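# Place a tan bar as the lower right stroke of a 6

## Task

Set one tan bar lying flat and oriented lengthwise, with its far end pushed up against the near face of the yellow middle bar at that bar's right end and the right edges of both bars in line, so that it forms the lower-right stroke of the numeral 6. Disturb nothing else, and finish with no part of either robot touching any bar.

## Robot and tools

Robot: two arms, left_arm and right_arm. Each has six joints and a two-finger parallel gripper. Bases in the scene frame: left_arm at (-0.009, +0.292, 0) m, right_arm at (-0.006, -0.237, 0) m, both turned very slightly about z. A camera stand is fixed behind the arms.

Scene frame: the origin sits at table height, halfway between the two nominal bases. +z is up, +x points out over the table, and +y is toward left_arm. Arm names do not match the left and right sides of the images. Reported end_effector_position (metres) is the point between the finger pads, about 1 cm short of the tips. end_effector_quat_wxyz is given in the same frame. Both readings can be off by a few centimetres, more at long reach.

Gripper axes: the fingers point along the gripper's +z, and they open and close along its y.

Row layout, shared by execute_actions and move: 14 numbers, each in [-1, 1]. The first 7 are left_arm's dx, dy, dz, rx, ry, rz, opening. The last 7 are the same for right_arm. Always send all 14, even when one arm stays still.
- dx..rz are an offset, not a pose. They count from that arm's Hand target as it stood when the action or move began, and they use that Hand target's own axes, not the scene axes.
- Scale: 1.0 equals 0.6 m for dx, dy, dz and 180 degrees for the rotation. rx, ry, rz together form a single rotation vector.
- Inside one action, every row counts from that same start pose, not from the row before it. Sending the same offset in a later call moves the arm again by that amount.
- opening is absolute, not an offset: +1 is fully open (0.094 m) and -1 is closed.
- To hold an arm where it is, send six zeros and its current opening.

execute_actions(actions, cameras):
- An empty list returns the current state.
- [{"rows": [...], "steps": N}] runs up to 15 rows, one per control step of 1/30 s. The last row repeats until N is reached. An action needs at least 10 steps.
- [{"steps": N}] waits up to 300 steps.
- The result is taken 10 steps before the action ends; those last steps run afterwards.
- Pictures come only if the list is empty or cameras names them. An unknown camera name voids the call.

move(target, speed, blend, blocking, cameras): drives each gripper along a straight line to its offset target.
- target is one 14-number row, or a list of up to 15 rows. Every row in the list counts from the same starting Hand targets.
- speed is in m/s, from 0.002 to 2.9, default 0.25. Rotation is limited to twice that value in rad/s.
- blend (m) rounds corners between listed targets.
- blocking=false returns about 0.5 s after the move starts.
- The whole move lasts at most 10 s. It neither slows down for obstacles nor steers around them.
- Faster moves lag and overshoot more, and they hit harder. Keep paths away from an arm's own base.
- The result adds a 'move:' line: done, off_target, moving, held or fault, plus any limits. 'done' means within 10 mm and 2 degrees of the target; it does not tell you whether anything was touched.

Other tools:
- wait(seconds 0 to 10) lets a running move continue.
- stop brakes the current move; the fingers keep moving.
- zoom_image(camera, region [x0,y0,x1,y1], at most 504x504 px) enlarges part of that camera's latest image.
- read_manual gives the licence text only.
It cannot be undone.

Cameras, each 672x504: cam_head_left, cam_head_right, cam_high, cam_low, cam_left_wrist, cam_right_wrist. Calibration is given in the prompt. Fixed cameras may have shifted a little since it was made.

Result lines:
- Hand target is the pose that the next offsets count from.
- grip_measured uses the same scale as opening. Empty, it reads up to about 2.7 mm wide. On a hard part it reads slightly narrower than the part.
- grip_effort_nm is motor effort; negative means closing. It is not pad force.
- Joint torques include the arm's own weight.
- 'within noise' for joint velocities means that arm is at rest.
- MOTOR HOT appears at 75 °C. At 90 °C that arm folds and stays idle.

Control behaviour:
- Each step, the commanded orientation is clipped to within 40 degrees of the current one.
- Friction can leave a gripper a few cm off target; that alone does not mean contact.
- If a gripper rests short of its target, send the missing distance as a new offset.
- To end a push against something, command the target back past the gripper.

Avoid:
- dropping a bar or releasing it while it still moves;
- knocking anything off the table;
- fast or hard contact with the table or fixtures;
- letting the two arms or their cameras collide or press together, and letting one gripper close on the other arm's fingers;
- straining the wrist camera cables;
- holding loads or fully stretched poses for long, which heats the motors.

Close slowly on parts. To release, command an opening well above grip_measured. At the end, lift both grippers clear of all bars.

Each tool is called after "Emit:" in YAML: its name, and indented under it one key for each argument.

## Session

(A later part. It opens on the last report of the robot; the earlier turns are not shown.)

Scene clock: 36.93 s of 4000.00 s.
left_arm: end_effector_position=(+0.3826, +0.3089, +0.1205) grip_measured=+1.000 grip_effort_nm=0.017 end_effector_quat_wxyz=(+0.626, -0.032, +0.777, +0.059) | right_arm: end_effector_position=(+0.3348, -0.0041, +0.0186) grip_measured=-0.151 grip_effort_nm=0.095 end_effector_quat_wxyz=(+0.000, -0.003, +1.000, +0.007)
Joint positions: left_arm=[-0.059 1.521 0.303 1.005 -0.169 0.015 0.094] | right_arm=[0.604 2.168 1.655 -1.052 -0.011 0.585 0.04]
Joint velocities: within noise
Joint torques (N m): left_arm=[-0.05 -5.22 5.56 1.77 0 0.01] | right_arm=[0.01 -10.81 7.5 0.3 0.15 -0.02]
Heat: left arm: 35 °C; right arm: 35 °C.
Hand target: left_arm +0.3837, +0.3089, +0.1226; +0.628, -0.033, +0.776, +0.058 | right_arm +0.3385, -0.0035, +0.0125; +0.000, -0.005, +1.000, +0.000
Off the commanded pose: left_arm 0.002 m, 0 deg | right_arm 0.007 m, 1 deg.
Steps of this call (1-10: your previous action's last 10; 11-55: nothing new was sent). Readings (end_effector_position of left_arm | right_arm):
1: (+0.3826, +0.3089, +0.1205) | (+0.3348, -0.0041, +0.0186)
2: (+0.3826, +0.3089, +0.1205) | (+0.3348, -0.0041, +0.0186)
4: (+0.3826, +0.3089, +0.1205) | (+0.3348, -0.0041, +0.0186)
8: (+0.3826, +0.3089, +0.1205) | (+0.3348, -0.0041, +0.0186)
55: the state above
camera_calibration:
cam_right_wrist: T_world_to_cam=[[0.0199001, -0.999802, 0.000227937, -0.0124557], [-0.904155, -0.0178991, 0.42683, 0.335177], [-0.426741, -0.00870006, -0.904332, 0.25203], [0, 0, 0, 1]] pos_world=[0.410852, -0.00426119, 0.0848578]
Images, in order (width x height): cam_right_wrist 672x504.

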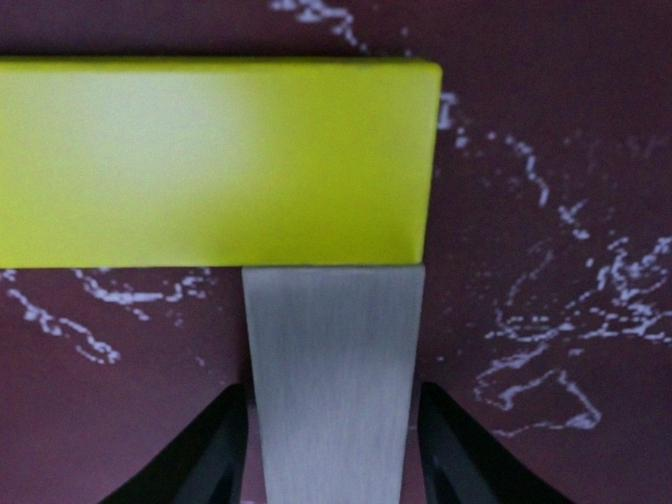

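Emit:
move:
  target:
    - [0,0,0,0,0,0,1,0.004,0,0,0,0,0,0.35]
    - [0,0,0,0,0,0,1,0.005,0,-0.2,0,0,0,0.35]
  speed: 0.06
  cameras: ["cam_right_wrist","cam_low","cam_high"]

Emit:
zoom_image:
  camera: "cam_right_wrist"
  region: [60, 20, 460, 380]

Scene clock: 40.47 s of 4000.00 s.
left_arm: end_effector_position=(+0.3826, +0.3089, +0.1205) grip_measured=+1.000 grip_effort_nm=0.017 end_effector_quat_wxyz=(+0.626, -0.032, +0.777, +0.059) | right_arm: end_effector_position=(+0.3364, -0.0031, +0.1221) grip_measured=+0.348 grip_effort_nm=0.095 end_effector_quat_wxyz=(-0.008, -0.003, +1.000, +0.001)
Joint positions: left_arm=[-0.059 1.521 0.303 1.005 -0.169 0.015 0.094] | right_arm=[0.604 2.168 2.069 -1.485 -0.011 0.585 0.063]
Joint velocities: within noise
Joint torques (N m): left_arm=[-0.02 -5.16 5.61 1.76 -0.01 0.02] | right_arm=[0.4 -14.22 7.94 0.07 0.13 0.03]
Heat: left arm: 35 °C; right arm: 36 °C.
Hand target: left_arm +0.3837, +0.3089, +0.1226; +0.628, -0.033, +0.776, +0.058 | right_arm +0.3356, -0.0035, +0.1325; +0.000, -0.005, +1.000, +0.000
Off the commanded pose: left_arm 0.002 m, 0 deg | right_arm 0.010 m, 1 deg.
Kept back: nothing.
move: done
camera_calibration:
cam_right_wrist: T_world_to_cam=[[0.0199684, -0.999739, 0.0110887, -0.0128573], [-0.897222, -0.013025, 0.441388, 0.288426], [-0.441129, -0.0187628, -0.897248, 0.350149], [0, 0, 0, 1]] pos_world=[0.4135, -0.00252737, 0.187005]
Images, in order (width x height): cam_high 672x504, cam_low 672x504, cam_right_wrist 672x504.

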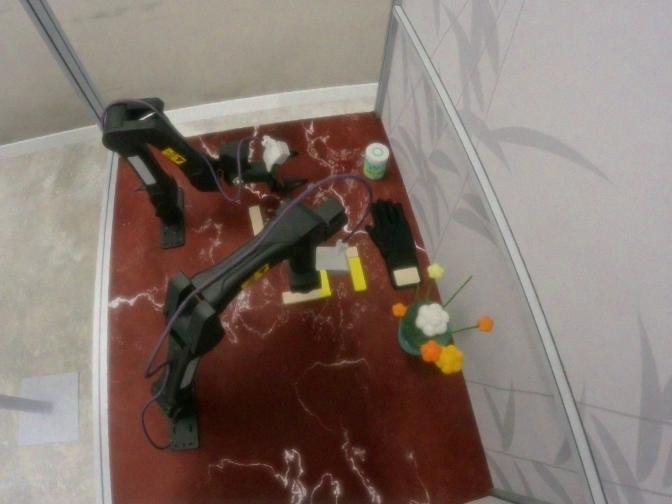

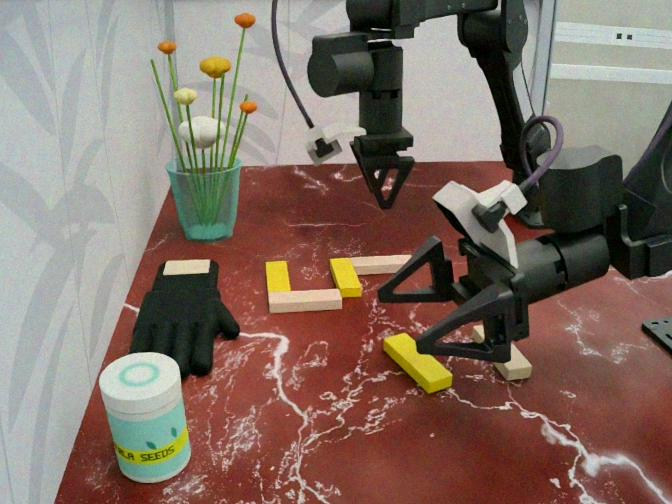

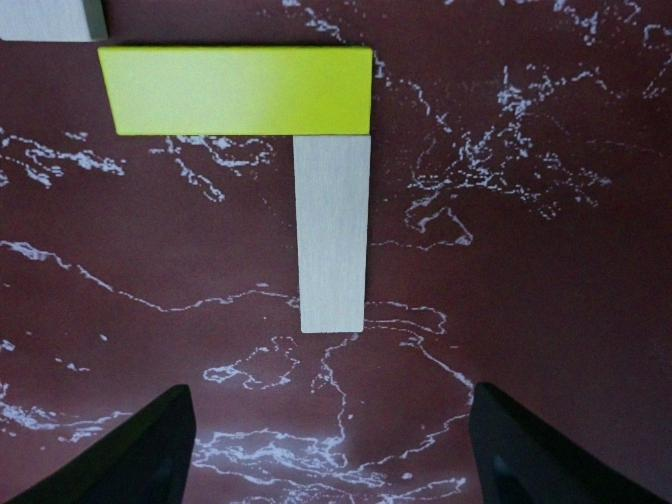

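Scaled by 1.260.

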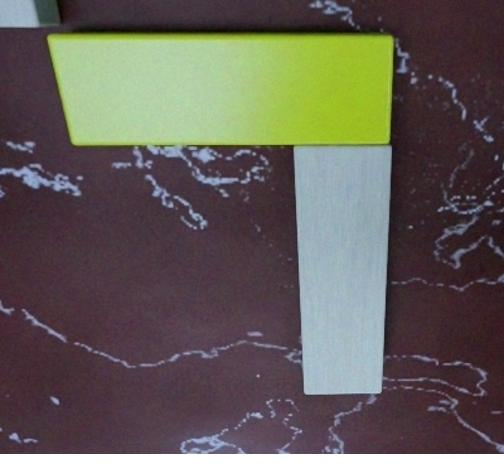

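Emit:
finished_scene:
  scene: 2

The scene is finished: the task was done.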